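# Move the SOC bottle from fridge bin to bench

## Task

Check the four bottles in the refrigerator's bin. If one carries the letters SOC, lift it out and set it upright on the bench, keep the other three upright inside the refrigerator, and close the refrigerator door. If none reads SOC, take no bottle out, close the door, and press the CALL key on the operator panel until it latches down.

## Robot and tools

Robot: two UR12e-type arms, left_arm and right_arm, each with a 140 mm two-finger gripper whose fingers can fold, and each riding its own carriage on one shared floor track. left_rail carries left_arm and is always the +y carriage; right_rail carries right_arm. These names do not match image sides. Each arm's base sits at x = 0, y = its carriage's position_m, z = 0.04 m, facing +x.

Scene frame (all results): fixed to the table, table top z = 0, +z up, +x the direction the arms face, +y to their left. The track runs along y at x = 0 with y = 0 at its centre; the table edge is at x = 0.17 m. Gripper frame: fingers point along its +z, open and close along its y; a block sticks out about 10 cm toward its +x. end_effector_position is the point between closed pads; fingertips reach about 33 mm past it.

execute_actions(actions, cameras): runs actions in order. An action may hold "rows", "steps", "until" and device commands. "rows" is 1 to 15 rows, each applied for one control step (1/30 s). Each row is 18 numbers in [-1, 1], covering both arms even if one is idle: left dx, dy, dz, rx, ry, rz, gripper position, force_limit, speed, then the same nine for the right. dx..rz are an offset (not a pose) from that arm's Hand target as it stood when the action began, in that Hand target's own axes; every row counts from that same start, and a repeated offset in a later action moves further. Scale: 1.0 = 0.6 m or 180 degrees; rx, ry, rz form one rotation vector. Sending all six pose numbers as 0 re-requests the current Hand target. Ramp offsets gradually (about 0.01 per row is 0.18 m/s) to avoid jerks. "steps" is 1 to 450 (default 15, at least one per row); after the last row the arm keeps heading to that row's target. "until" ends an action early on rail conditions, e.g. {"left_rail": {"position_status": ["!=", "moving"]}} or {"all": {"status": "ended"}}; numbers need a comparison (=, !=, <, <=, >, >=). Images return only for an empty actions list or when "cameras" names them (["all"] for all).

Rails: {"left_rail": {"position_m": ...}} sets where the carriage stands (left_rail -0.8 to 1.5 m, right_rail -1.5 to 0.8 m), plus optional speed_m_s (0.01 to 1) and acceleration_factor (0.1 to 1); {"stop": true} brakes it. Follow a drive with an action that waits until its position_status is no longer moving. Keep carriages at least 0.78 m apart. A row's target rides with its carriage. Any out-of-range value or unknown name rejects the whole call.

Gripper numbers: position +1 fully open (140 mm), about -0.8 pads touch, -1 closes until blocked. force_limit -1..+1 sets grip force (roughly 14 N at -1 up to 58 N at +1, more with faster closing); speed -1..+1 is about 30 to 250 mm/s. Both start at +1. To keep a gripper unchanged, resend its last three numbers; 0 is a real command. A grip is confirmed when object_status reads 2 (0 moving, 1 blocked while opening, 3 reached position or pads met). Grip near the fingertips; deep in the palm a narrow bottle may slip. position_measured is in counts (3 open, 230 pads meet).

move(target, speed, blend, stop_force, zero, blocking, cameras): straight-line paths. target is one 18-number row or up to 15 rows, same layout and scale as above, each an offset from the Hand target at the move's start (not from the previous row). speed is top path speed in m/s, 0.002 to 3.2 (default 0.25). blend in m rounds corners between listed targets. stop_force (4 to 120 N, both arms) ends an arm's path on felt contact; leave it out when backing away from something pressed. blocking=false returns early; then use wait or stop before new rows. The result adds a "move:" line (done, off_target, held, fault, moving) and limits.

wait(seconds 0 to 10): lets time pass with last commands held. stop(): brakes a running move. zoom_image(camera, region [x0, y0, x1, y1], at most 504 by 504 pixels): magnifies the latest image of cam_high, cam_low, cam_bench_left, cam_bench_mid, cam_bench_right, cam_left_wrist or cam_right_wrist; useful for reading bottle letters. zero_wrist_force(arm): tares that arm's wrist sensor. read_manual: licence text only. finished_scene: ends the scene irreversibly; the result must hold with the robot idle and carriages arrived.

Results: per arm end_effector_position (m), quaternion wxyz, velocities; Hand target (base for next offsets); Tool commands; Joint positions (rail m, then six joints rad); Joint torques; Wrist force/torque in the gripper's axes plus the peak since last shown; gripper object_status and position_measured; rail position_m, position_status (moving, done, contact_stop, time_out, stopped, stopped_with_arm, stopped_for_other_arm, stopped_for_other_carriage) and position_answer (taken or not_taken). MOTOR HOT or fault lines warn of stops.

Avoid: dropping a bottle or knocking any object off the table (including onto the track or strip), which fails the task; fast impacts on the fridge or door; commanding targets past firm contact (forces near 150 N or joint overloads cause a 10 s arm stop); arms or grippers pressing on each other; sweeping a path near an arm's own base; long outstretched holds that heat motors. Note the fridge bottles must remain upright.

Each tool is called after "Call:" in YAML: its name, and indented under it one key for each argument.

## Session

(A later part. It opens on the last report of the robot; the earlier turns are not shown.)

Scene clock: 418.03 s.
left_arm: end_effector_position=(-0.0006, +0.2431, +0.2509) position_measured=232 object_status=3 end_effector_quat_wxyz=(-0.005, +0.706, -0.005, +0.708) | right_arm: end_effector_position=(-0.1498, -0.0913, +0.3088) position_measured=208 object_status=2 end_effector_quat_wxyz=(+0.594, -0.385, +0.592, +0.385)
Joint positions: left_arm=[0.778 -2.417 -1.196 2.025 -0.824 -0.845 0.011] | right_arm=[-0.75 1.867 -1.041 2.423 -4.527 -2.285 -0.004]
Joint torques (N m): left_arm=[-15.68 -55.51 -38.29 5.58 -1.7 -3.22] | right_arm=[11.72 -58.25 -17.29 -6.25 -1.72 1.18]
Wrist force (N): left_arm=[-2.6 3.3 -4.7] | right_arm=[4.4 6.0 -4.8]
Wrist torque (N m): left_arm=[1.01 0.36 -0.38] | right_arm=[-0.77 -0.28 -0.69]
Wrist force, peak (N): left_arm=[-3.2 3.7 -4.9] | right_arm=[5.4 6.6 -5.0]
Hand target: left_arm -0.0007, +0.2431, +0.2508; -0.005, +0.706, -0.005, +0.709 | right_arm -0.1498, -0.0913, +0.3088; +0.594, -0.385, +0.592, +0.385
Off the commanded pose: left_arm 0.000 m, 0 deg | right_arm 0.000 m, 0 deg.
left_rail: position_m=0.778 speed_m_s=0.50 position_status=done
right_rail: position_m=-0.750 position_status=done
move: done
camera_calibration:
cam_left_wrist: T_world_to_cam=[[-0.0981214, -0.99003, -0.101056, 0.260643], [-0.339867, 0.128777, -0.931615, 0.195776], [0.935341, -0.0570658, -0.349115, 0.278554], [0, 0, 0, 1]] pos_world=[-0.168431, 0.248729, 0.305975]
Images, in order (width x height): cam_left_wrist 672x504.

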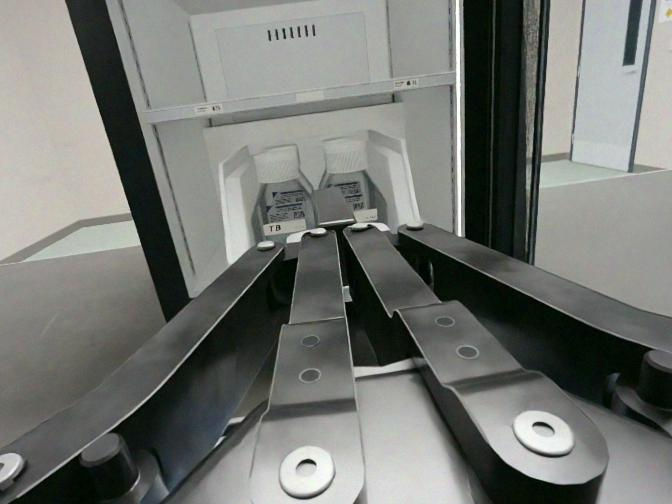

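Call:
move:
  target: [-0.167,0,0.1,0,0,0,-0.85,-1,-0.5,0,0,0,0,0,0,-0.97,-1,-1]
  speed: 0.15

Call:
move:
  target: [0,0,0.41,0,0,0,-0.85,-1,-0.5,0,0,0,0,0,0,-0.97,-1,-1]
  speed: 0.04
  stop_force: 22
  cameras: ["cam_left_wrist"]

Scene clock: 419.77 s.
left_arm: end_effector_position=(+0.0597, +0.2445, +0.1510) position_measured=232 object_status=3 end_effector_quat_wxyz=(-0.005, +0.706, -0.005, +0.709) | right_arm: end_effector_position=(-0.1498, -0.0913, +0.3088) position_measured=208 object_status=2 end_effector_quat_wxyz=(+0.594, -0.385, +0.592, +0.385)
Joint positions: left_arm=[0.778 -2.349 -1.082 2.121 -1.032 -0.777 0.01] | right_arm=[-0.75 1.867 -1.041 2.423 -4.527 -2.285 -0.004]
Joint torques (N m): left_arm=[10.81 -60.22 -14.35 0.22 2.32 3.99] | right_arm=[13.21 -56.44 -17.3 -6.22 -1.72 1]
Wrist force (N): left_arm=[-2.2 3.2 -4.7] | right_arm=[4.9 6.3 -4.8]
Wrist torque (N m): left_arm=[0.98 0.30 -0.35] | right_arm=[-0.70 -0.20 -0.70]
Wrist force, peak (N): left_arm=[-0.8 3.3 -6.0] | right_arm=[4.9 6.8 -5.3]
Hand target: left_arm +0.0598, +0.2445, +0.1509; -0.005, +0.706, -0.005, +0.709 | right_arm -0.1498, -0.0913, +0.3088; +0.594, -0.385, +0.592, +0.385
Off the commanded pose: left_arm 0.000 m, 0 deg | right_arm 0.000 m, 0 deg.
left_rail: position_m=0.778 speed_m_s=0.50 position_status=done
right_rail: position_m=-0.750 position_status=done
move: done

Scene clock: 427.17 s.
left_arm: end_effector_position=(+0.3042, +0.2444, +0.1519) position_measured=232 object_status=3 end_effector_quat_wxyz=(-0.005, +0.706, -0.005, +0.709) | right_arm: end_effector_position=(-0.1498, -0.0913, +0.3088) position_measured=208 object_status=2 end_effector_quat_wxyz=(+0.594, -0.385, +0.592, +0.385)
Joint positions: left_arm=[0.778 -1.971 -1.152 2.255 -1.092 -0.399 0.004] | right_arm=[-0.75 1.867 -1.041 2.423 -4.527 -2.285 -0.004]
Joint torques (N m): left_arm=[-9.24 -58.26 -17.53 5.26 -2.27 -1.76] | right_arm=[12.5 -56.07 -17.19 -6.4 -1.98 0.99]
Wrist force (N): left_arm=[-3.3 5.6 -11.5] | right_arm=[2.0 6.7 -5.0]
Wrist torque (N m): left_arm=[0.88 0.21 -0.36] | right_arm=[-0.68 -0.27 -0.69]
Wrist force, peak (N): left_arm=[-4.1 8.8 -41.5] | right_arm=[5.6 7.1 -4.7]
Hand target: left_arm +0.3042, +0.2444, +0.1519; -0.005, +0.706, -0.005, +0.709 (not the last commanded pose) | right_arm -0.1498, -0.0913, +0.3088; +0.594, -0.385, +0.592, +0.385
Off the commanded pose: left_arm 0.002 m, 0 deg | right_arm 0.000 m, 0 deg.
left_rail: position_m=0.778 speed_m_s=0.50 position_status=done
right_rail: position_m=-0.750 position_status=done
move: contact (left_arm)
camera_calibration:
cam_left_wrist: T_world_to_cam=[[-0.0979848, -0.990037, -0.101118, 0.281829], [-0.339499, 0.128765, -0.931751, 0.206951], [0.935489, -0.0569681, -0.348733, -0.0411492], [0, 0, 0, 1]] pos_world=[0.136369, 0.250029, 0.206975]
Images, in order (width x height): cam_left_wrist 672x504.

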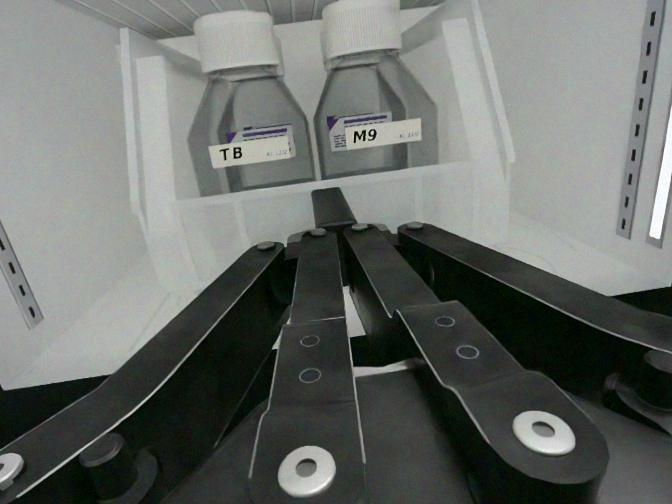

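Call:
move:
  target: [0,0,-0.6,0,0,0,-0.85,-1,-0.5,0,0,0,0,0,0,-0.97,-1,-1]
  speed: 0.18
  cameras: ["cam_left_wrist"]

Call:
execute_actions:
  actions:
    - {"left_rail":{"position_m":1.45,"speed_m_s":1},"steps":250,"until":{"left_rail":{"position_status":["!=","moving"]}}}

Scene clock: 430.03 s.
left_arm: end_effector_position=(-0.0555, +0.2446, +0.1504) position_measured=232 object_status=3 end_effector_quat_wxyz=(-0.005, +0.706, -0.005, +0.709) | right_arm: end_effector_position=(-0.1498, -0.0913, +0.3088) position_measured=208 object_status=2 end_effector_quat_wxyz=(+0.594, -0.385, +0.592, +0.385)
Joint positions: left_arm=[0.778 -2.475 -1.018 1.995 -0.971 -0.904 0.011] | right_arm=[-0.75 1.867 -1.041 2.423 -4.527 -2.285 -0.004]
Joint torques (N m): left_arm=[-12.64 -63.69 -29.46 5.89 -1.01 -3.93] | right_arm=[12.11 -58.27 -16.7 -6.17 -2.05 1]
Wrist force (N): left_arm=[-2.4 3.4 -4.1] | right_arm=[2.4 6.4 -4.9]
Wrist torque (N m): left_arm=[1.09 0.28 -0.59] | right_arm=[-0.78 -0.38 -0.70]
Wrist force, peak (N): left_arm=[-4.3 6.1 -11.2] | right_arm=[2.9 7.4 -5.1]
Hand target: left_arm -0.0558, +0.2446, +0.1504; -0.005, +0.706, -0.005, +0.709 | right_arm -0.1498, -0.0913, +0.3088; +0.594, -0.385, +0.592, +0.385
Off the commanded pose: left_arm 0.000 m, 0 deg | right_arm 0.000 m, 0 deg.
left_rail: position_m=0.778 speed_m_s=0.50 position_status=done
right_rail: position_m=-0.750 position_status=done
move: done
camera_calibration:
cam_left_wrist: T_world_to_cam=[[-0.0979943, -0.990037, -0.101113, 0.246617], [-0.339586, 0.128769, -0.931719, 0.08329], [0.935456, -0.0569666, -0.348821, 0.29481], [0, 0, 0, 1]] pos_world=[-0.223331, 0.250229, 0.205375]
Images, in order (width x height): cam_left_wrist 672x504.

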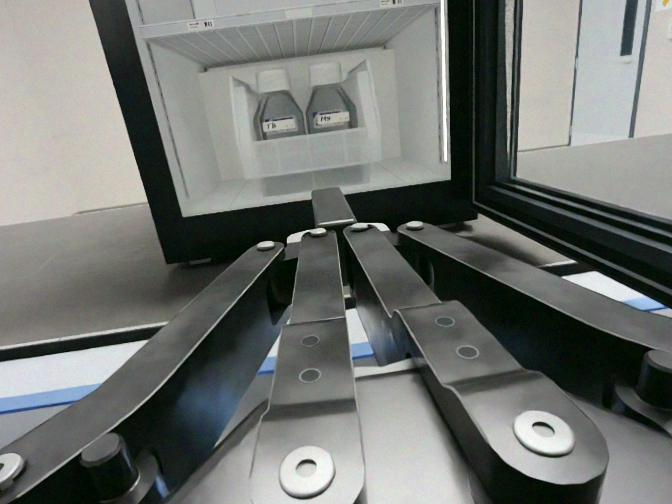

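Scene clock: 432.67 s.
left_arm: end_effector_position=(-0.0558, +0.9166, +0.1504) position_measured=232 object_status=3 end_effector_quat_wxyz=(-0.005, +0.706, -0.005, +0.709) | right_arm: end_effector_position=(-0.1498, -0.0913, +0.3088) position_measured=208 object_status=2 end_effector_quat_wxyz=(+0.594, -0.385, +0.592, +0.385)
Joint positions: left_arm=[1.45 -2.475 -1.018 1.994 -0.971 -0.904 0.011] | right_arm=[-0.75 1.867 -1.041 2.423 -4.527 -2.285 -0.004]
Joint torques (N m): left_arm=[2.15 -70.4 -23.87 4.49 0.94 -3.7] | right_arm=[13.11 -59.17 -16.83 -5.77 -1.86 1.52]
Wrist force (N): left_arm=[-2.6 3.4 -4.0] | right_arm=[2.5 6.8 -5.1]
Wrist torque (N m): left_arm=[1.07 0.32 -0.58] | right_arm=[-0.69 -0.21 -0.70]
Wrist force, peak (N): left_arm=[-2.9 4.6 -4.1] | right_arm=[2.5 7.1 -5.3]
Hand target: left_arm -0.0558, +0.9166, +0.1504; -0.005, +0.706, -0.005, +0.709 | right_arm -0.1498, -0.0913, +0.3088; +0.594, -0.385, +0.592, +0.385
Tool commands: left_gripper/position=-0.85 left_gripper/force_limit=-1.0 left_gripper/speed=-0.5 right_gripper/position=-0.97 right_gripper/force_limit=-1.0 right_gripper/speed=-1.0
Off the commanded pose: left_arm 0.000 m, 0 deg | right_arm 0.000 m, 0 deg.
left_rail: position_m=1.450 position_status=done
right_rail: position_m=-0.750 position_status=done

Call:
move:
  target:
    - [0,0,0,0,0,0,-0.85,-1,-0.5,0,0.0658,0.1154,0.0161,0,0,-0.97,-1,-1]
    - [0,0,0,0,0,0,-0.85,-1,-0.5,0,0.1107,0.2397,0.0383,0,0,-0.97,-1,-1]
    - [0,0,0,0,0,0,-0.85,-1,-0.5,0,0.1338,0.3696,0.0606,0,0,-0.97,-1,-1]
    - [0,0,0,0,0,0,-0.85,-1,-0.5,0,0.1333,0.5014,0.0828,0,0,-0.97,-1,-1]
    - [0,0,0,0,0,0,-0.85,-1,-0.5,0,0.1106,0.631,0.105,0,0,-0.97,-1,-1]
    - [0,0,0,0,0,0,-0.85,-1,-0.5,0,0.0657,0.7541,0.1272,0,0,-0.97,-1,-1]
  speed: 0.1
  blend: 0.03
  cameras: ["cam_right_wrist"]

Scene clock: 439.23 s.
left_arm: end_effector_position=(-0.0558, +0.9166, +0.1504) position_measured=232 object_status=3 end_effector_quat_wxyz=(-0.005, +0.706, -0.005, +0.709) | right_arm: end_effector_position=(-0.0020, +0.3380, +0.3099) position_measured=208 object_status=2 end_effector_quat_wxyz=(+0.659, -0.260, +0.656, +0.260)
Joint positions: left_arm=[1.45 -2.475 -1.018 1.994 -0.971 -0.904 0.011] | right_arm=[-0.75 1.659 -0.672 1.48 -3.954 -2.477 -0.005]
Joint torques (N m): left_arm=[9.02 -75.39 -19.22 1.43 0.92 -2.98] | right_arm=[-30.53 -92.8 -37.94 -0.42 -6.76 1.41]
Wrist force (N): left_arm=[-2.4 2.7 -3.5] | right_arm=[1.4 11.9 0.0]
Wrist torque (N m): left_arm=[0.93 0.28 -0.58] | right_arm=[-0.78 -0.53 -0.60]
Wrist force, peak (N): left_arm=[-3.0 3.7 -4.1] | right_arm=[0.8 55.4 -1.2]
Hand target: left_arm -0.0558, +0.9166, +0.1504; -0.005, +0.706, -0.005, +0.709 | right_arm -0.0020, +0.3382, +0.3099; +0.659, -0.260, +0.656, +0.260
Off the commanded pose: left_arm 0.000 m, 0 deg | right_arm 0.000 m, 0 deg.
left_rail: position_m=1.450 position_status=done
right_rail: position_m=-0.750 position_status=done
move: done
camera_calibration:
cam_right_wrist: T_world_to_cam=[[-0.760464, 0.646445, 0.0616714, -0.245603], [-0.189516, -0.311767, 0.931066, -0.189896], [0.62111, 0.696355, 0.3596, -0.154165], [0, 0, 0, 1]] pos_world=[-0.127007, 0.206918, 0.247391]
Images, in order (width x height): cam_right_wrist 672x504.

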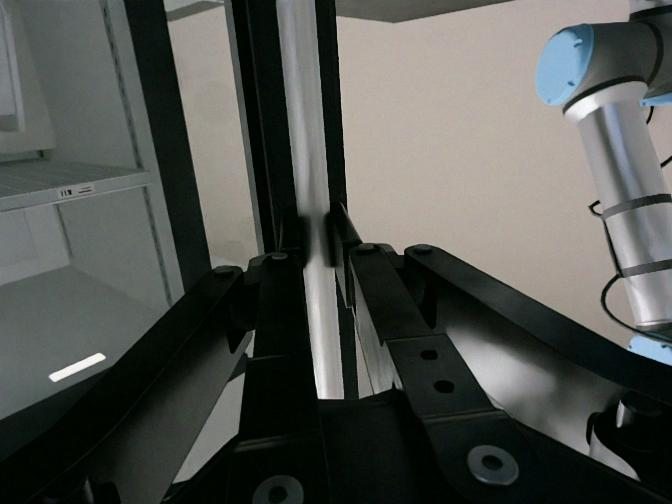

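Call:
move:
  target:
    - [0,0,0,0,0,0,-0.85,-1,-0.5,0,-0.0173,0.1311,0.0222,0,0,-0.97,-1,-1]
    - [0,0,0,0,0,0,-0.85,-1,-0.5,0,-0.0556,0.2565,0.0444,0,0,-0.97,-1,-1]
    - [0,0,0,0,0,0,-0.85,-1,-0.5,0,-0.1152,0.3724,0.0667,0,0,-0.97,-1,-1]
    - [0,0,0,0,0,0,-0.85,-1,-0.5,0,-0.1322,0.4003,0.0722,0,0,-0.97,-1,-1]
  speed: [0.08,0.08,0.06,0.02]
  blend: 0.02
  cameras: ["cam_right_wrist"]

Scene clock: 444.27 s.
left_arm: end_effector_position=(-0.0558, +0.9166, +0.1504) position_measured=232 object_status=3 end_effector_quat_wxyz=(-0.005, +0.706, -0.005, +0.709) | right_arm: end_effector_position=(+0.2273, +0.4444, +0.3107) position_measured=208 object_status=2 end_effector_quat_wxyz=(+0.684, -0.184, +0.682, +0.184)
Joint positions: left_arm=[1.45 -2.475 -1.018 1.994 -0.971 -0.904 0.011] | right_arm=[-0.75 1.466 -0.495 1.094 -3.746 -2.51 -0.005]
Joint torques (N m): left_arm=[10.22 -83.1 -19.16 1.18 1.07 -3] | right_arm=[-6.21 -102.03 -50.58 2.84 2.41 2.39]
Wrist force (N): left_arm=[-3.0 3.3 -3.5] | right_arm=[-2.7 -7.7 2.3]
Wrist torque (N m): left_arm=[1.07 0.40 -0.57] | right_arm=[1.17 0.16 -0.57]
Wrist force, peak (N): left_arm=[-2.9 3.5 -4.5] | right_arm=[8.2 74.7 24.1]
Hand target: left_arm -0.0558, +0.9166, +0.1504; -0.005, +0.706, -0.005, +0.709 | right_arm +0.2275, +0.4445, +0.3107; +0.684, -0.184, +0.682, +0.184
Off the commanded pose: left_arm 0.000 m, 0 deg | right_arm 0.000 m, 0 deg.
left_rail: position_m=1.450 position_status=done
right_rail: position_m=-0.750 position_status=done
move: done; blend cut to 0.0098 m at target 3
camera_calibration:
cam_right_wrist: T_world_to_cam=[[-0.59569, 0.80078, 0.0624811, -0.246293], [-0.254472, -0.261935, 0.930932, -0.121383], [0.761838, 0.538647, 0.359808, -0.332954], [0, 0, 0, 1]] pos_world=[0.0760543, 0.344777, 0.248187]
Images, in order (width x height): cam_right_wrist 672x504.

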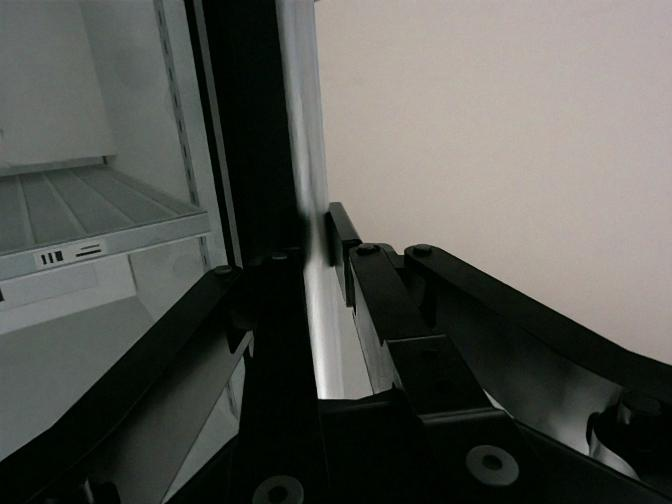

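Call:
execute_actions:
  actions:
    - {"rows":[[0,0,0,0,0,0,-0.85,-1,-0.5,0,0,0,0,0,0,0.6,-1,-1]],"steps":130}
  cameras: ["cam_right_wrist","cam_bench_mid"]

Scene clock: 450.37 s.
left_arm: end_effector_position=(-0.0558, +0.9166, +0.1504) position_measured=232 object_status=3 end_effector_quat_wxyz=(-0.005, +0.706, -0.005, +0.709) | right_arm: end_effector_position=(+0.2275, +0.4445, +0.3107) position_measured=53 object_status=3 end_effector_quat_wxyz=(+0.684, -0.184, +0.682, +0.184)
Joint positions: left_arm=[1.45 -2.475 -1.018 1.994 -0.971 -0.904 0.011] | right_arm=[-0.75 1.466 -0.495 1.093 -3.745 -2.51 -0.005]
Joint torques (N m): left_arm=[9.67 -84.05 -19.35 1 0.98 -3.24] | right_arm=[-2.03 -129.17 -34.99 -5.61 -2.11 2.22]
Wrist force (N): left_arm=[-2.6 3.2 -4.2] | right_arm=[-0.6 6.5 2.8]
Wrist torque (N m): left_arm=[1.05 0.32 -0.58] | right_arm=[0.80 -0.24 -0.61]
Wrist force, peak (N): left_arm=[-2.6 3.8 -4.3] | right_arm=[-3.5 -10.2 2.1]
Hand target: left_arm -0.0558, +0.9166, +0.1504; -0.005, +0.706, -0.005, +0.709 | right_arm +0.2275, +0.4445, +0.3107; +0.684, -0.184, +0.682, +0.184
Off the commanded pose: left_arm 0.000 m, 0 deg | right_arm 0.000 m, 0 deg.
left_rail: position_m=1.450 position_status=done
right_rail: position_m=-0.750 position_status=done
camera_calibration:
cam_right_wrist: T_world_to_cam=[[-0.595569, 0.800871, 0.0624734, -0.246293], [-0.254509, -0.261886, 0.930935, -0.121321], [0.76192, 0.538536, 0.3598, -0.333126], [0, 0, 0, 1]] pos_world=[0.0762536, 0.344877, 0.248187]
Images, in order (width x height): cam_bench_mid 672x504, cam_right_wrist 672x504.

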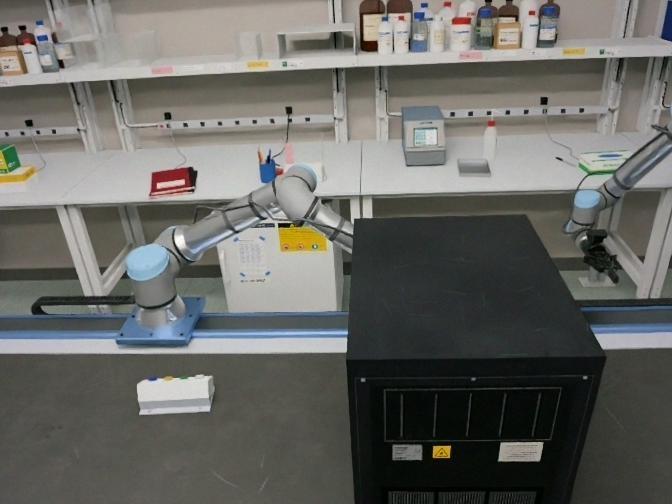

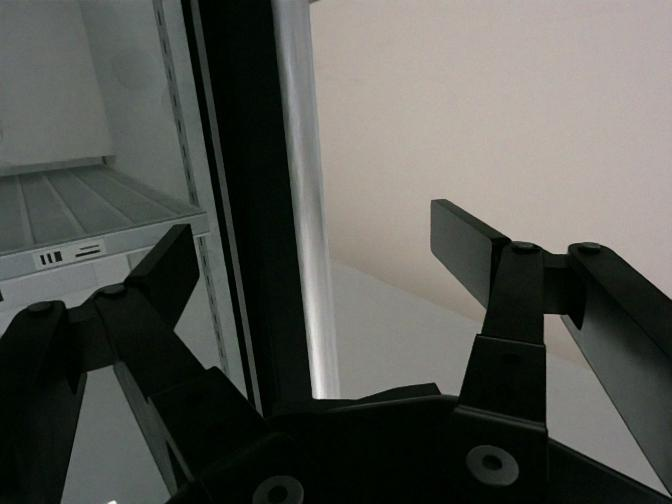

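Call:
move:
  target: [0,0,0,0,0,0,-0.85,-1,-0.5,0,0,-0.3,0,0,0,0.6,-1,-1]
  speed: 0.15
  cameras: ["cam_right_wrist","cam_high"]

Scene clock: 452.37 s.
left_arm: end_effector_position=(-0.0558, +0.9166, +0.1504) position_measured=232 object_status=3 end_effector_quat_wxyz=(-0.005, +0.706, -0.005, +0.709) | right_arm: end_effector_position=(+0.0721, +0.3543, +0.3101) position_measured=53 object_status=3 end_effector_quat_wxyz=(+0.684, -0.184, +0.682, +0.184)
Joint positions: left_arm=[1.45 -2.475 -1.018 1.994 -0.971 -0.904 0.011] | right_arm=[-0.75 1.622 -0.588 1.295 -3.856 -2.667 -0.007]
Joint torques (N m): left_arm=[9.82 -84.78 -19.57 1.26 1.06 -2.7] | right_arm=[22.52 -126.96 -28.15 -4.7 -2.95 -2.12]
Wrist force (N): left_arm=[-2.7 3.1 -4.0] | right_arm=[0.0 6.1 2.4]
Wrist torque (N m): left_arm=[1.02 0.36 -0.57] | right_arm=[0.82 -0.36 -0.53]
Wrist force, peak (N): left_arm=[-2.9 3.4 -4.3] | right_arm=[-0.3 6.9 3.5]
Hand target: left_arm -0.0558, +0.9166, +0.1504; -0.005, +0.706, -0.005, +0.709 | right_arm +0.0718, +0.3541, +0.3101; +0.684, -0.184, +0.682, +0.184
Off the commanded pose: left_arm 0.000 m, 0 deg | right_arm 0.000 m, 0 deg.
left_rail: position_m=1.450 position_status=done
right_rail: position_m=-0.750 position_status=done
move: done
camera_calibration:
cam_right_wrist: T_world_to_cam=[[-0.595569, 0.800871, 0.0624734, -0.266569], [-0.254509, -0.261886, 0.930935, -0.183935], [0.76192, 0.538536, 0.3598, -0.165932], [0, 0, 0, 1]] pos_world=[-0.0791464, 0.254677, 0.247587]
Images, in order (width x height): cam_high 672x504, cam_right_wrist 672x504.

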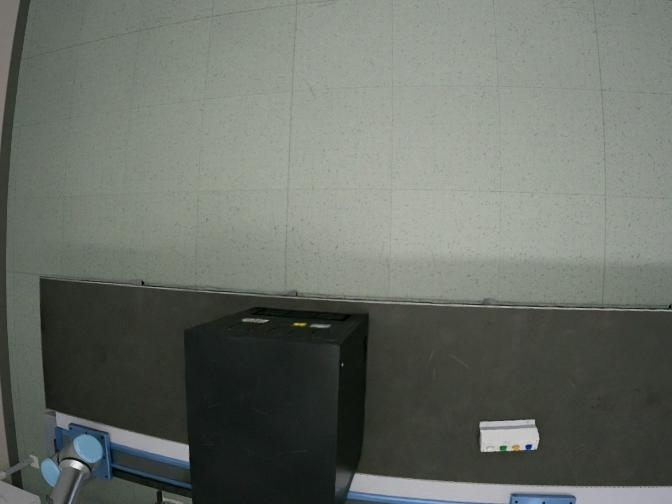

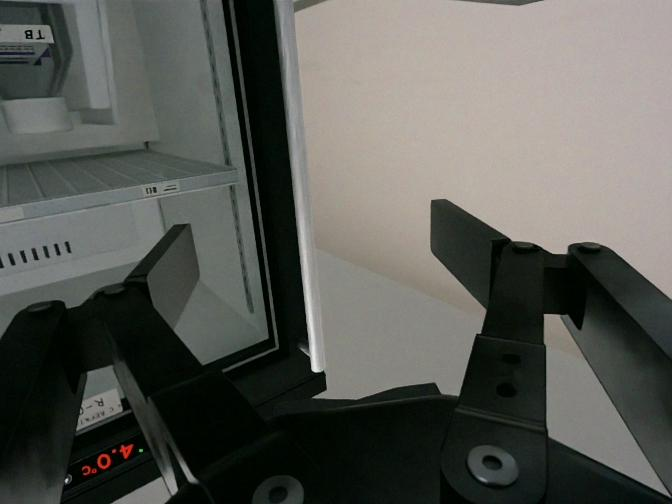

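Call:
zoom_image:
  camera: "cam_right_wrist"
  region: [180, 100, 380, 420]

Call:
zoom_image:
  camera: "cam_high"
  region: [150, 380, 400, 504]

Scaled by 1.575 from the camera's 672x504 image, which has a finer 960x720 frame.

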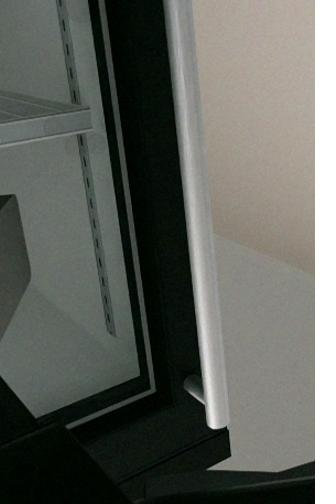

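Scaled by 2.016 from the camera's 672x504 image, which has a finer 960x720 frame.

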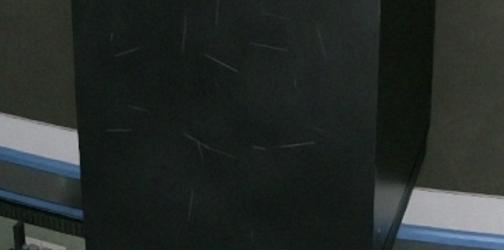

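Call:
execute_actions:
  actions:
    - {"rows":[[0,0,0,0,0,0,-0.85,-1,-0.5,0,0,0,0,0,0,-1,-1,-0.5]],"steps":90}

Call:
move:
  target: [0,0,0,0,0,0,-0.85,-1,-0.5,0,-0.057,0.16,0,0,0,-1,-1,-0.5]
  speed: 0.1
  cameras: ["cam_right_wrist"]

Call:
move:
  target: [0,0,0,0,0,0,-0.85,-1,-0.5,0,-0.102,0.172,0,0,0,-1,-1,-0.5]
  speed: 0.015
  stop_force: 15
  cameras: ["cam_right_wrist"]

Scene clock: 456.20 s.
left_arm: end_effector_position=(-0.0558, +0.9166, +0.1504) position_measured=232 object_status=3 end_effector_quat_wxyz=(-0.005, +0.706, -0.005, +0.709) | right_arm: end_effector_position=(+0.0718, +0.3541, +0.3101) position_measured=232 object_status=3 end_effector_quat_wxyz=(+0.684, -0.184, +0.682, +0.184)
Joint positions: left_arm=[1.45 -2.475 -1.018 1.994 -0.971 -0.904 0.011] | right_arm=[-0.75 1.623 -0.588 1.295 -3.856 -2.667 -0.007]
Joint torques (N m): left_arm=[10.49 -85.71 -19.07 1.09 1.19 -2.52] | right_arm=[22.36 -125.51 -29.21 -5.46 -2.54 -2.58]
Wrist force (N): left_arm=[-2.6 3.1 -4.4] | right_arm=[0.5 6.2 2.3]
Wrist torque (N m): left_arm=[1.01 0.32 -0.57] | right_arm=[0.83 -0.41 -0.53]
Wrist force, peak (N): left_arm=[-2.5 3.6 -4.5] | right_arm=[0.1 6.6 2.3]
Hand target: left_arm -0.0558, +0.9166, +0.1504; -0.005, +0.706, -0.005, +0.709 | right_arm +0.0718, +0.3541, +0.3101; +0.684, -0.184, +0.682, +0.184
Off the commanded pose: left_arm 0.000 m, 0 deg | right_arm 0.000 m, 0 deg.
left_rail: position_m=1.450 position_status=done
right_rail: position_m=-0.750 position_status=done

Scene clock: 457.73 s.
left_arm: end_effector_position=(-0.0558, +0.9166, +0.1504) position_measured=232 object_status=3 end_effector_quat_wxyz=(-0.005, +0.706, -0.005, +0.709) | right_arm: end_effector_position=(+0.1717, +0.3727, +0.3105) position_measured=232 object_status=3 end_effector_quat_wxyz=(+0.684, -0.184, +0.682, +0.184)
Joint positions: left_arm=[1.45 -2.475 -1.018 1.994 -0.971 -0.904 0.011] | right_arm=[-0.75 1.517 -0.588 1.295 -3.854 -2.561 -0.005]
Joint torques (N m): left_arm=[10.15 -84.13 -19.81 0.94 1 -2.46] | right_arm=[-21.67 -98.44 -46.49 1.23 2.85 2.59]
Wrist force (N): left_arm=[-2.6 2.9 -3.7] | right_arm=[-0.1 6.5 2.4]
Wrist torque (N m): left_arm=[0.97 0.31 -0.57] | right_arm=[0.86 -0.29 -0.68]
Wrist force, peak (N): left_arm=[-2.9 3.4 -4.2] | right_arm=[-0.1 6.9 3.0]
Hand target: left_arm -0.0558, +0.9166, +0.1504; -0.005, +0.706, -0.005, +0.709 | right_arm +0.1720, +0.3727, +0.3104; +0.684, -0.184, +0.682, +0.184
Off the commanded pose: left_arm 0.000 m, 0 deg | right_arm 0.000 m, 0 deg.
left_rail: position_m=1.450 position_status=done
right_rail: position_m=-0.750 position_status=done
move: done
camera_calibration:
cam_right_wrist: T_world_to_cam=[[-0.595569, 0.800871, 0.0624734, -0.222064], [-0.254509, -0.261886, 0.930935, -0.154072], [0.76192, 0.538536, 0.3598, -0.25176], [0, 0, 0, 1]] pos_world=[0.0203536, 0.273077, 0.247887]
Images, in order (width x height): cam_right_wrist 672x504.

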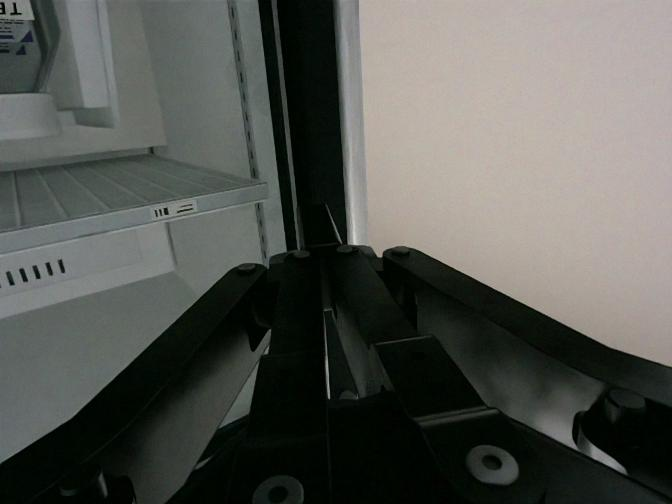

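Scene clock: 464.77 s.
left_arm: end_effector_position=(-0.0558, +0.9166, +0.1504) position_measured=232 object_status=3 end_effector_quat_wxyz=(-0.005, +0.706, -0.005, +0.709) | right_arm: end_effector_position=(+0.2546, +0.3720, +0.3107) position_measured=232 object_status=3 end_effector_quat_wxyz=(+0.684, -0.184, +0.682, +0.184)
Joint positions: left_arm=[1.45 -2.475 -1.018 1.994 -0.971 -0.904 0.011] | right_arm=[-0.75 1.429 -0.599 1.317 -3.865 -2.473 -0.004]
Joint torques (N m): left_arm=[9.27 -84.88 -19.34 1.24 0.92 -2.25] | right_arm=[9.15 -101.13 -47.95 2.02 -1.35 1.87]
Wrist force (N): left_arm=[-2.6 3.3 -3.8] | right_arm=[-1.0 4.5 -12.2]
Wrist torque (N m): left_arm=[1.06 0.35 -0.58] | right_arm=[0.96 -0.36 -0.72]
Wrist force, peak (N): left_arm=[-3.0 3.3 -4.4] | right_arm=[-1.5 8.0 -31.5]
Hand target: left_arm -0.0558, +0.9166, +0.1504; -0.005, +0.706, -0.005, +0.709 | right_arm +0.2546, +0.3720, +0.3107; +0.684, -0.184, +0.682, +0.184 (not the last commanded pose)
Off the commanded pose: left_arm 0.000 m, 0 deg | right_arm 0.037 m, 0 deg.
left_rail: position_m=1.450 position_status=done
right_rail: position_m=-0.750 position_status=done
move: contact (right_arm)
camera_calibration:
cam_right_wrist: T_world_to_cam=[[-0.595695, 0.800775, 0.0625009, -0.172057], [-0.25446, -0.261952, 0.93093, -0.133396], [0.761838, 0.538647, 0.359808, -0.314754], [0, 0, 0, 1]] pos_world=[0.103354, 0.272377, 0.248187]
Images, in order (width x height): cam_right_wrist 672x504.

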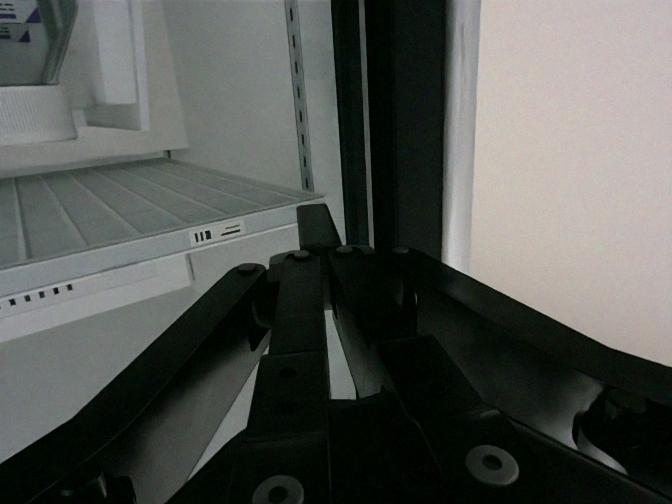

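Call:
move:
  target: [0,0,0,0,0,0,-0.85,-1,-0.5,0,0.16,-0.27,0,0,0,-1,-1,-0.5]
  speed: 0.2

Call:
execute_actions:
  actions:
    - {"right_rail":{"position_m":-1.35,"speed_m_s":0.4,"acceleration_factor":0.4},"steps":250,"until":{"right_rail":{"position_status":["!=","moving"]}}}

Call:
move:
  target: [0,0,0,0,0,0,-0.85,-1,-0.5,-0.167,-0.858,0.237,0,0.5,0,-1,-1,-0.5]
  speed: 0.25
  cameras: ["cam_right_wrist","cam_bench_mid"]

Scene clock: 466.80 s.
left_arm: end_effector_position=(-0.0558, +0.9166, +0.1504) position_measured=232 object_status=3 end_effector_quat_wxyz=(-0.005, +0.706, -0.005, +0.709) | right_arm: end_effector_position=(+0.0666, +0.3736, +0.3101) position_measured=232 object_status=3 end_effector_quat_wxyz=(+0.684, -0.184, +0.682, +0.184)
Joint positions: left_arm=[1.45 -2.475 -1.018 1.994 -0.971 -0.904 0.011] | right_arm=[-0.75 1.627 -0.561 1.237 -3.825 -2.671 -0.007]
Joint torques (N m): left_arm=[11.78 -85 -19.76 1 1.35 -1.86] | right_arm=[21.74 -100.37 -46.19 1.83 -2.83 -2.42]
Wrist force (N): left_arm=[-2.6 3.5 -3.6] | right_arm=[0.2 6.0 2.9]
Wrist torque (N m): left_arm=[1.11 0.33 -0.58] | right_arm=[0.75 -0.36 -0.52]
Wrist force, peak (N): left_arm=[-3.1 3.3 -4.1] | right_arm=[0.2 4.7 -12.6]
Hand target: left_arm -0.0558, +0.9166, +0.1504; -0.005, +0.706, -0.005, +0.709 | right_arm +0.0663, +0.3737, +0.3101; +0.684, -0.184, +0.682, +0.184
Off the commanded pose: left_arm 0.000 m, 0 deg | right_arm 0.000 m, 0 deg.
left_rail: position_m=1.450 position_status=done
right_rail: position_m=-0.750 position_status=done
move: done

Scene clock: 469.40 s.
left_arm: end_effector_position=(-0.0558, +0.9166, +0.1504) position_measured=232 object_status=3 end_effector_quat_wxyz=(-0.005, +0.706, -0.005, +0.709) | right_arm: end_effector_position=(+0.0662, -0.2263, +0.3101) position_measured=232 object_status=3 end_effector_quat_wxyz=(+0.684, -0.184, +0.682, +0.184)
Joint positions: left_arm=[1.45 -2.475 -1.018 1.994 -0.971 -0.904 0.011] | right_arm=[-1.35 1.627 -0.561 1.236 -3.824 -2.672 -0.007]
Joint torques (N m): left_arm=[7.9 -84.91 -18.88 0.97 1.07 -2.32] | right_arm=[9.14 -103.73 -33.49 -0.88 0.81 -2.27]
Wrist force (N): left_arm=[-3.0 3.2 -3.7] | right_arm=[-0.1 6.1 2.9]
Wrist torque (N m): left_arm=[1.04 0.40 -0.57] | right_arm=[0.77 -0.28 -0.52]
Wrist force, peak (N): left_arm=[-3.0 3.5 -4.1] | right_arm=[-0.1 7.0 2.9]
Hand target: left_arm -0.0558, +0.9166, +0.1504; -0.005, +0.706, -0.005, +0.709 | right_arm +0.0663, -0.2263, +0.3101; +0.684, -0.184, +0.682, +0.184
Tool commands: left_gripper/position=-0.85 left_gripper/force_limit=-1.0 left_gripper/speed=-0.5 right_gripper/position=-1.0 right_gripper/force_limit=-1.0 right_gripper/speed=-0.5
Off the commanded pose: left_arm 0.000 m, 0 deg | right_arm 0.000 m, 0 deg.
left_rail: position_m=1.450 position_status=done
right_rail: position_m=-1.350 speed_m_s=0.40 position_status=done

Scene clock: 473.37 s.
left_arm: end_effector_position=(-0.0558, +0.9166, +0.1504) position_measured=232 object_status=3 end_effector_quat_wxyz=(-0.005, +0.706, -0.005, +0.709) | right_arm: end_effector_position=(+0.4474, -0.6002, +0.4109) position_measured=232 object_status=3 end_effector_quat_wxyz=(+0.002, -0.260, +0.966, +0.000)
Joint positions: left_arm=[1.45 -2.475 -1.018 1.994 -0.971 -0.904 0.011] | right_arm=[-1.35 0.833 -1.296 1.4 -1.678 -1.572 0.306]
Joint torques (N m): left_arm=[10.49 -83.71 -19 1.22 1.23 -1.97] | right_arm=[-25.54 -62.57 -58.01 -1.27 3 -2]
Wrist force (N): left_arm=[-2.5 3.0 -4.1] | right_arm=[-1.2 5.6 1.2]
Wrist torque (N m): left_arm=[0.99 0.31 -0.59] | right_arm=[1.17 0.26 -0.01]
Wrist force, peak (N): left_arm=[-2.7 3.8 -4.4] | right_arm=[-1.3 7.5 2.3]
Hand target: left_arm -0.0558, +0.9166, +0.1504; -0.005, +0.706, -0.005, +0.709 | right_arm +0.4475, -0.6003, +0.4109; +0.002, -0.260, +0.966, +0.000
Off the commanded pose: left_arm 0.000 m, 0 deg | right_arm 0.000 m, 0 deg.
left_rail: position_m=1.450 position_status=done
right_rail: position_m=-1.350 speed_m_s=0.40 position_status=done
move: done
camera_calibration:
cam_right_wrist: T_world_to_cam=[[-0.443688, 0.889051, 0.112828, 0.679327], [0.854605, 0.381835, 0.351927, -0.304112], [0.269799, 0.252569, -0.929202, 0.604174], [0, 0, 0, 1]] pos_world=[0.398299, -0.640431, 0.591778]
Images, in order (width x height): cam_bench_mid 672x504, cam_right_wrist 672x504.

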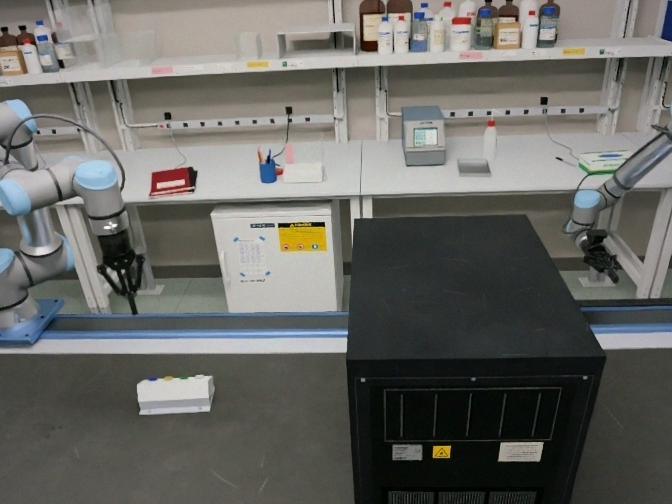

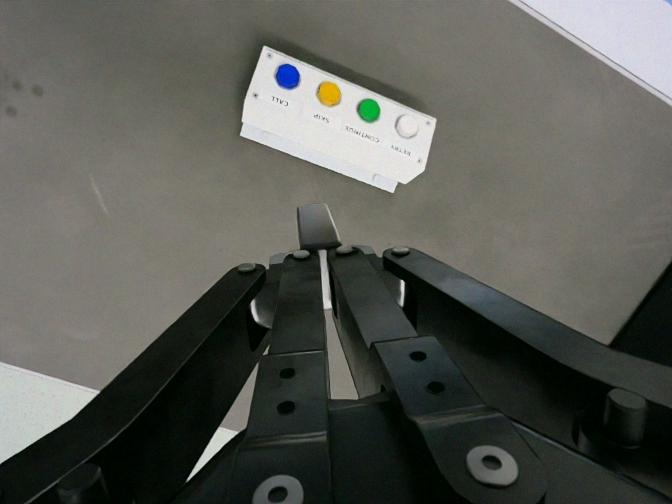

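Call:
zoom_image:
  camera: "cam_right_wrist"
  region: [230, 30, 450, 200]

Call:
zoom_image:
  camera: "cam_bench_mid"
  region: [120, 360, 230, 430]

Scaled by 2.291 from the camera's 672x504 image, which has a finer 960x720 frame.

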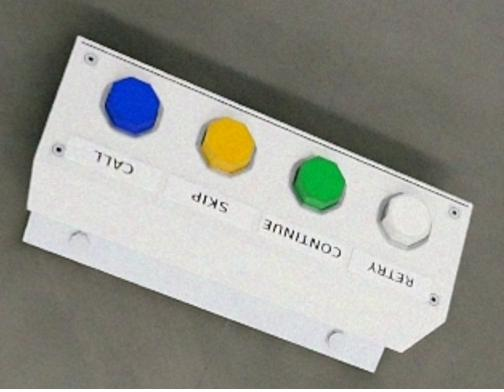

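Scaled by 4.582 from the camera's 672x504 image, which has a finer 960x720 frame.

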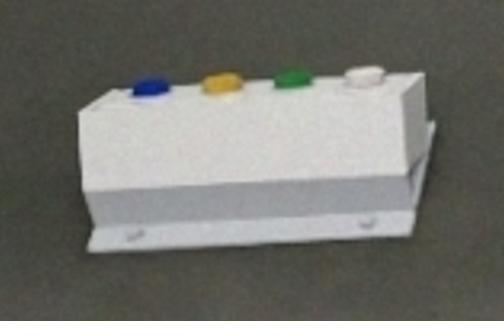

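Call:
execute_actions:
  actions: []

Call:
zoom_image:
  camera: "cam_bench_right"
  region: [300, 200, 500, 350]

Call:
zoom_image:
  camera: "cam_low"
  region: [200, 250, 450, 400]

Scene clock: 474.10 s.
left_arm: end_effector_position=(-0.0558, +0.9166, +0.1504) position_measured=232 object_status=3 end_effector_quat_wxyz=(-0.005, +0.706, -0.005, +0.709) | right_arm: end_effector_position=(+0.4474, -0.6003, +0.4109) position_measured=232 object_status=3 end_effector_quat_wxyz=(+0.002, -0.260, +0.966, +0.000)
Joint positions: left_arm=[1.45 -2.475 -1.018 1.994 -0.971 -0.904 0.011] | right_arm=[-1.35 0.832 -1.296 1.4 -1.678 -1.572 0.306]
Joint velocities: within noise
Joint torques (N m): left_arm=[9.84 -86.67 -19.11 1.15 1.19 -2.05] | right_arm=[-20.07 -62.82 -59.7 -1.35 3.16 -2.43]
Wrist force (N): left_arm=[-2.7 3.1 -4.5] | right_arm=[-1.7 5.9 1.1]
Wrist torque (N m): left_arm=[1.02 0.35 -0.58] | right_arm=[1.23 0.36 -0.01]
Wrist force, peak (N): left_arm=[-3.0 3.5 -4.2] | right_arm=[-1.3 6.6 1.2]
Hand target: left_arm -0.0558, +0.9166, +0.1504; -0.005, +0.706, -0.005, +0.709 | right_arm +0.4475, -0.6003, +0.4109; +0.002, -0.260, +0.966, +0.000
Tool commands: left_gripper/position=-0.85 left_gripper/force_limit=-1.0 left_gripper/speed=-0.5 right_gripper/position=-1.0 right_gripper/force_limit=-1.0 right_gripper/speed=-0.5
Off the commanded pose: left_arm 0.000 m, 0 deg | right_arm 0.000 m, 0 deg.
left_rail: position_m=1.450 position_status=done
right_rail: position_m=-1.350 speed_m_s=0.40 position_status=done
camera_calibration:
cam_left_wrist: T_world_to_cam=[[-0.0979848, -0.990037, -0.101118, 0.911896], [-0.339499, 0.128765, -0.931751, -0.00331487], [0.935489, -0.0569681, -0.348733, 0.333363], [0, 0, 0, 1]] pos_world=[-0.223631, 0.922229, 0.205375]
cam_right_wrist: T_world_to_cam=[[-0.44372, 0.889043, 0.112757, 0.679421], [0.85468, 0.381977, 0.35159, -0.303939], [0.269508, 0.252379, -0.929338, 0.604221], [0, 0, 0, 1]] pos_world=[0.398401, -0.64043, 0.591778]

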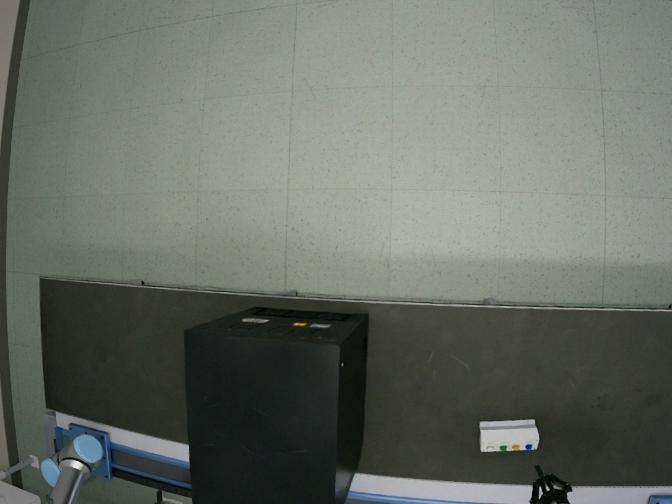

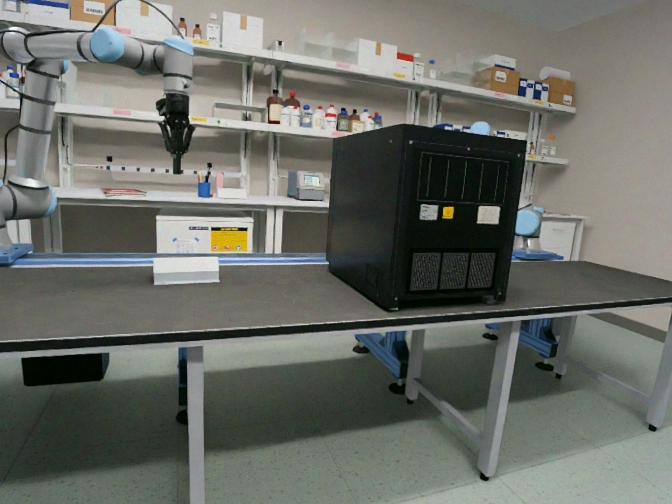

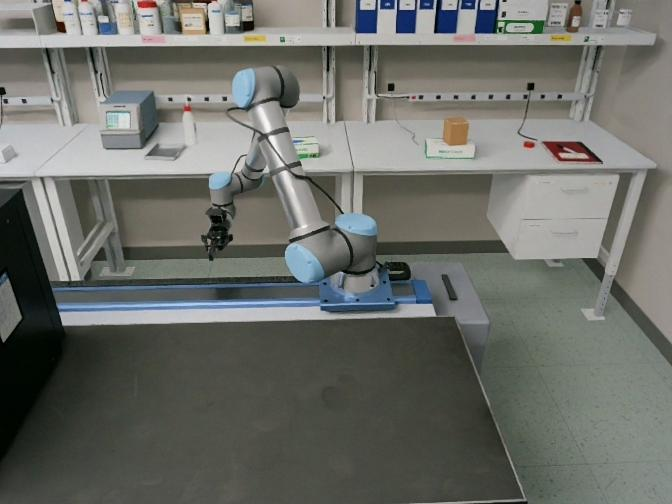

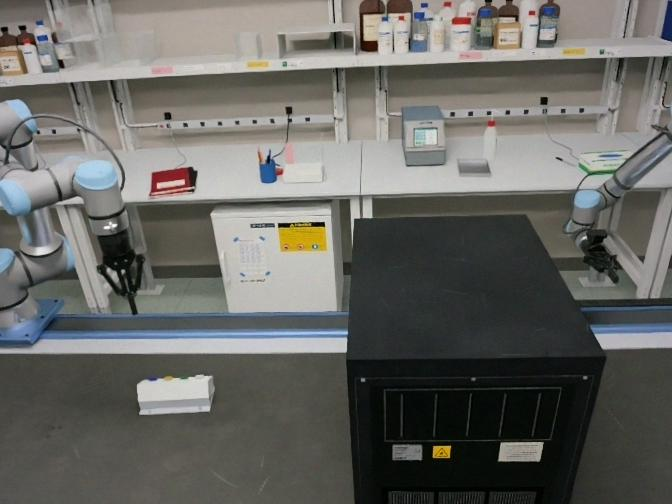

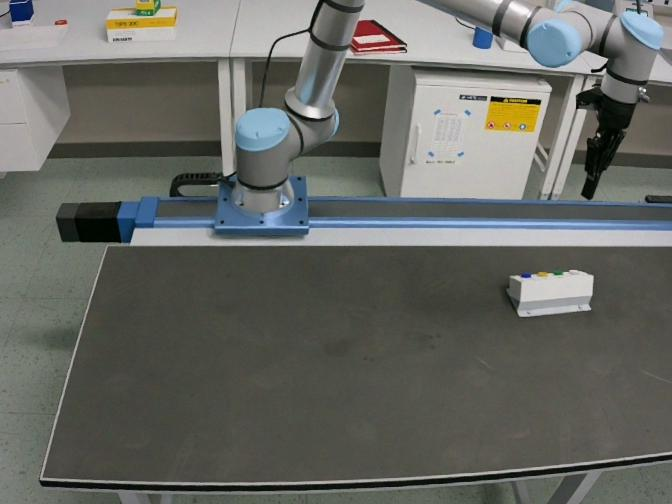

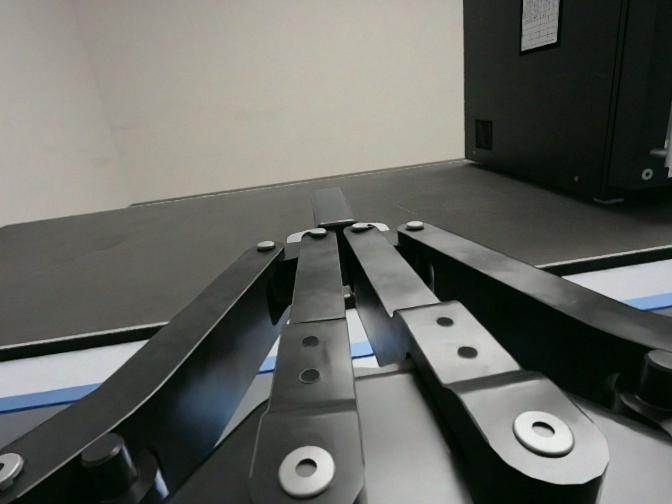

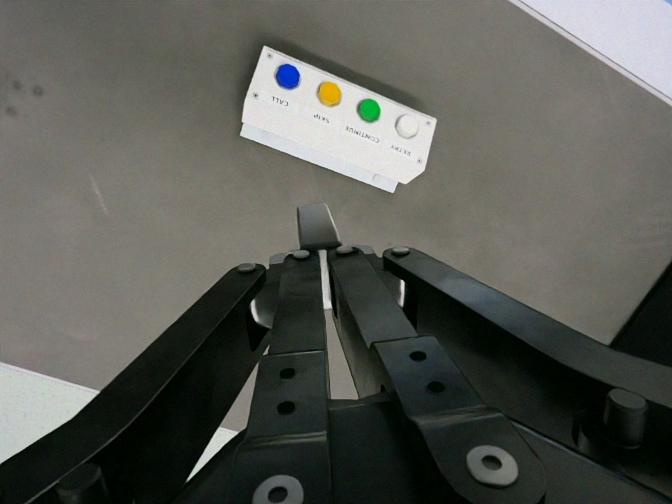

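Scaled by 2.520 from the camera's 672x504 image, which has a finer 960x720 frame.

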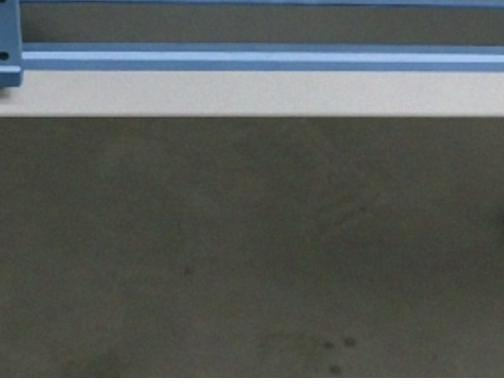

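Scaled by 2.016 from the camera's 672x504 image, which has a finer 960x720 frame.

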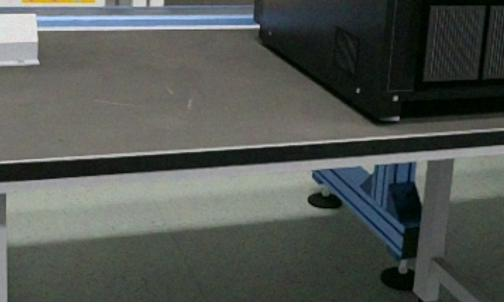

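Call:
move:
  target: [0,0,0,0,0,0,-0.85,-1,-0.5,0.339,0.236,0,0,0,0.167,-1,-1,-0.5]
  speed: 0.25

Call:
move:
  target: [0,0,0,0,0,0,-0.85,-1,-0.5,0.1,0,0.1,0,-0.2,0,-1,-1,-0.5]
  speed: 0.25
  cameras: ["cam_right_wrist"]

Scene clock: 477.27 s.
left_arm: end_effector_position=(-0.0558, +0.9166, +0.1504) position_measured=232 object_status=3 end_effector_quat_wxyz=(-0.005, +0.706, -0.005, +0.709) | right_arm: end_effector_position=(+0.2006, -0.5800, +0.4102) position_measured=232 object_status=3 end_effector_quat_wxyz=(+0.001, -0.001, +1.000, +0.001)
Joint positions: left_arm=[1.45 -2.475 -1.018 1.994 -0.971 -0.904 0.011] | right_arm=[-1.35 1.096 -1.424 1.558 -1.707 -1.573 1.094]
Joint torques (N m): left_arm=[9.68 -82.88 -19.18 1.09 0.91 -1.72] | right_arm=[19.85 -78.52 -43.37 -8.25 -2.66 2.3]
Wrist force (N): left_arm=[-2.6 3.6 -4.2] | right_arm=[-1.1 6.1 1.3]
Wrist torque (N m): left_arm=[1.13 0.33 -0.58] | right_arm=[1.36 0.27 -0.21]
Wrist force, peak (N): left_arm=[-2.5 3.8 -4.3] | right_arm=[-1.4 6.6 1.4]
Hand target: left_arm -0.0558, +0.9166, +0.1504; -0.005, +0.706, -0.005, +0.709 | right_arm +0.2005, -0.5800, +0.4102; +0.001, -0.001, +1.000, +0.001
Off the commanded pose: left_arm 0.000 m, 0 deg | right_arm 0.000 m, 0 deg.
left_rail: position_m=1.450 position_status=done
right_rail: position_m=-1.350 speed_m_s=0.40 position_status=done
move: done

Scene clock: 479.30 s.
left_arm: end_effector_position=(-0.0558, +0.9166, +0.1504) position_measured=232 object_status=3 end_effector_quat_wxyz=(-0.005, +0.706, -0.005, +0.709) | right_arm: end_effector_position=(+0.1407, -0.5800, +0.3501) position_measured=232 object_status=3 end_effector_quat_wxyz=(+0.310, +0.000, +0.951, +0.001)
Joint positions: left_arm=[1.45 -2.475 -1.018 1.994 -0.971 -0.904 0.011] | right_arm=[-1.35 1.421 -1.403 1.785 -2.063 -2.193 1.385]
Joint torques (N m): left_arm=[10.72 -85.53 -19.31 1.06 1.24 -1.67] | right_arm=[23.77 -49.84 -39.99 -8.62 -4.8 3.12]
Wrist force (N): left_arm=[-2.8 3.6 -3.9] | right_arm=[-0.8 5.9 1.5]
Wrist torque (N m): left_arm=[1.13 0.36 -0.58] | right_arm=[1.14 0.03 -0.44]
Wrist force, peak (N): left_arm=[-3.1 3.6 -4.5] | right_arm=[-1.3 7.2 2.3]
Hand target: left_arm -0.0558, +0.9166, +0.1504; -0.005, +0.706, -0.005, +0.709 | right_arm +0.1406, -0.5800, +0.3501; +0.310, +0.000, +0.951, +0.001
Off the commanded pose: left_arm 0.000 m, 0 deg | right_arm 0.000 m, 0 deg.
left_rail: position_m=1.450 position_status=done
right_rail: position_m=-1.350 speed_m_s=0.40 position_status=done
move: done
camera_calibration:
cam_right_wrist: T_world_to_cam=[[-0.017089, 0.991407, 0.129689, 0.52553], [0.547123, -0.0992935, 0.831142, -0.431881], [0.836878, 0.0851592, -0.540725, 0.312409], [0, 0, 0, 1]] pos_world=[-0.0161755, -0.590502, 0.459726]
Images, in order (width x height): cam_right_wrist 672x504.

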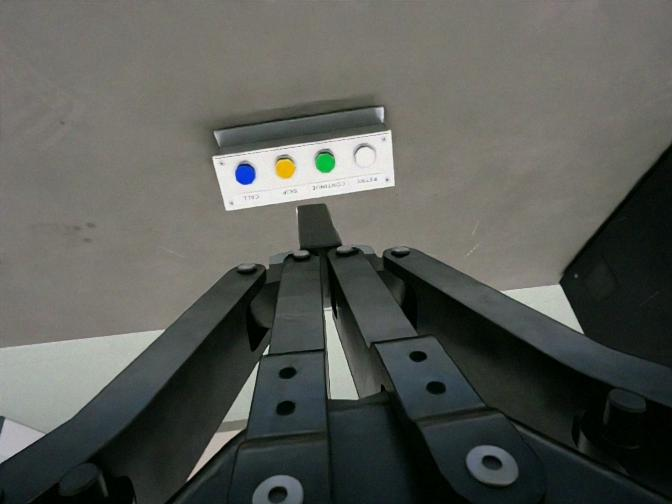

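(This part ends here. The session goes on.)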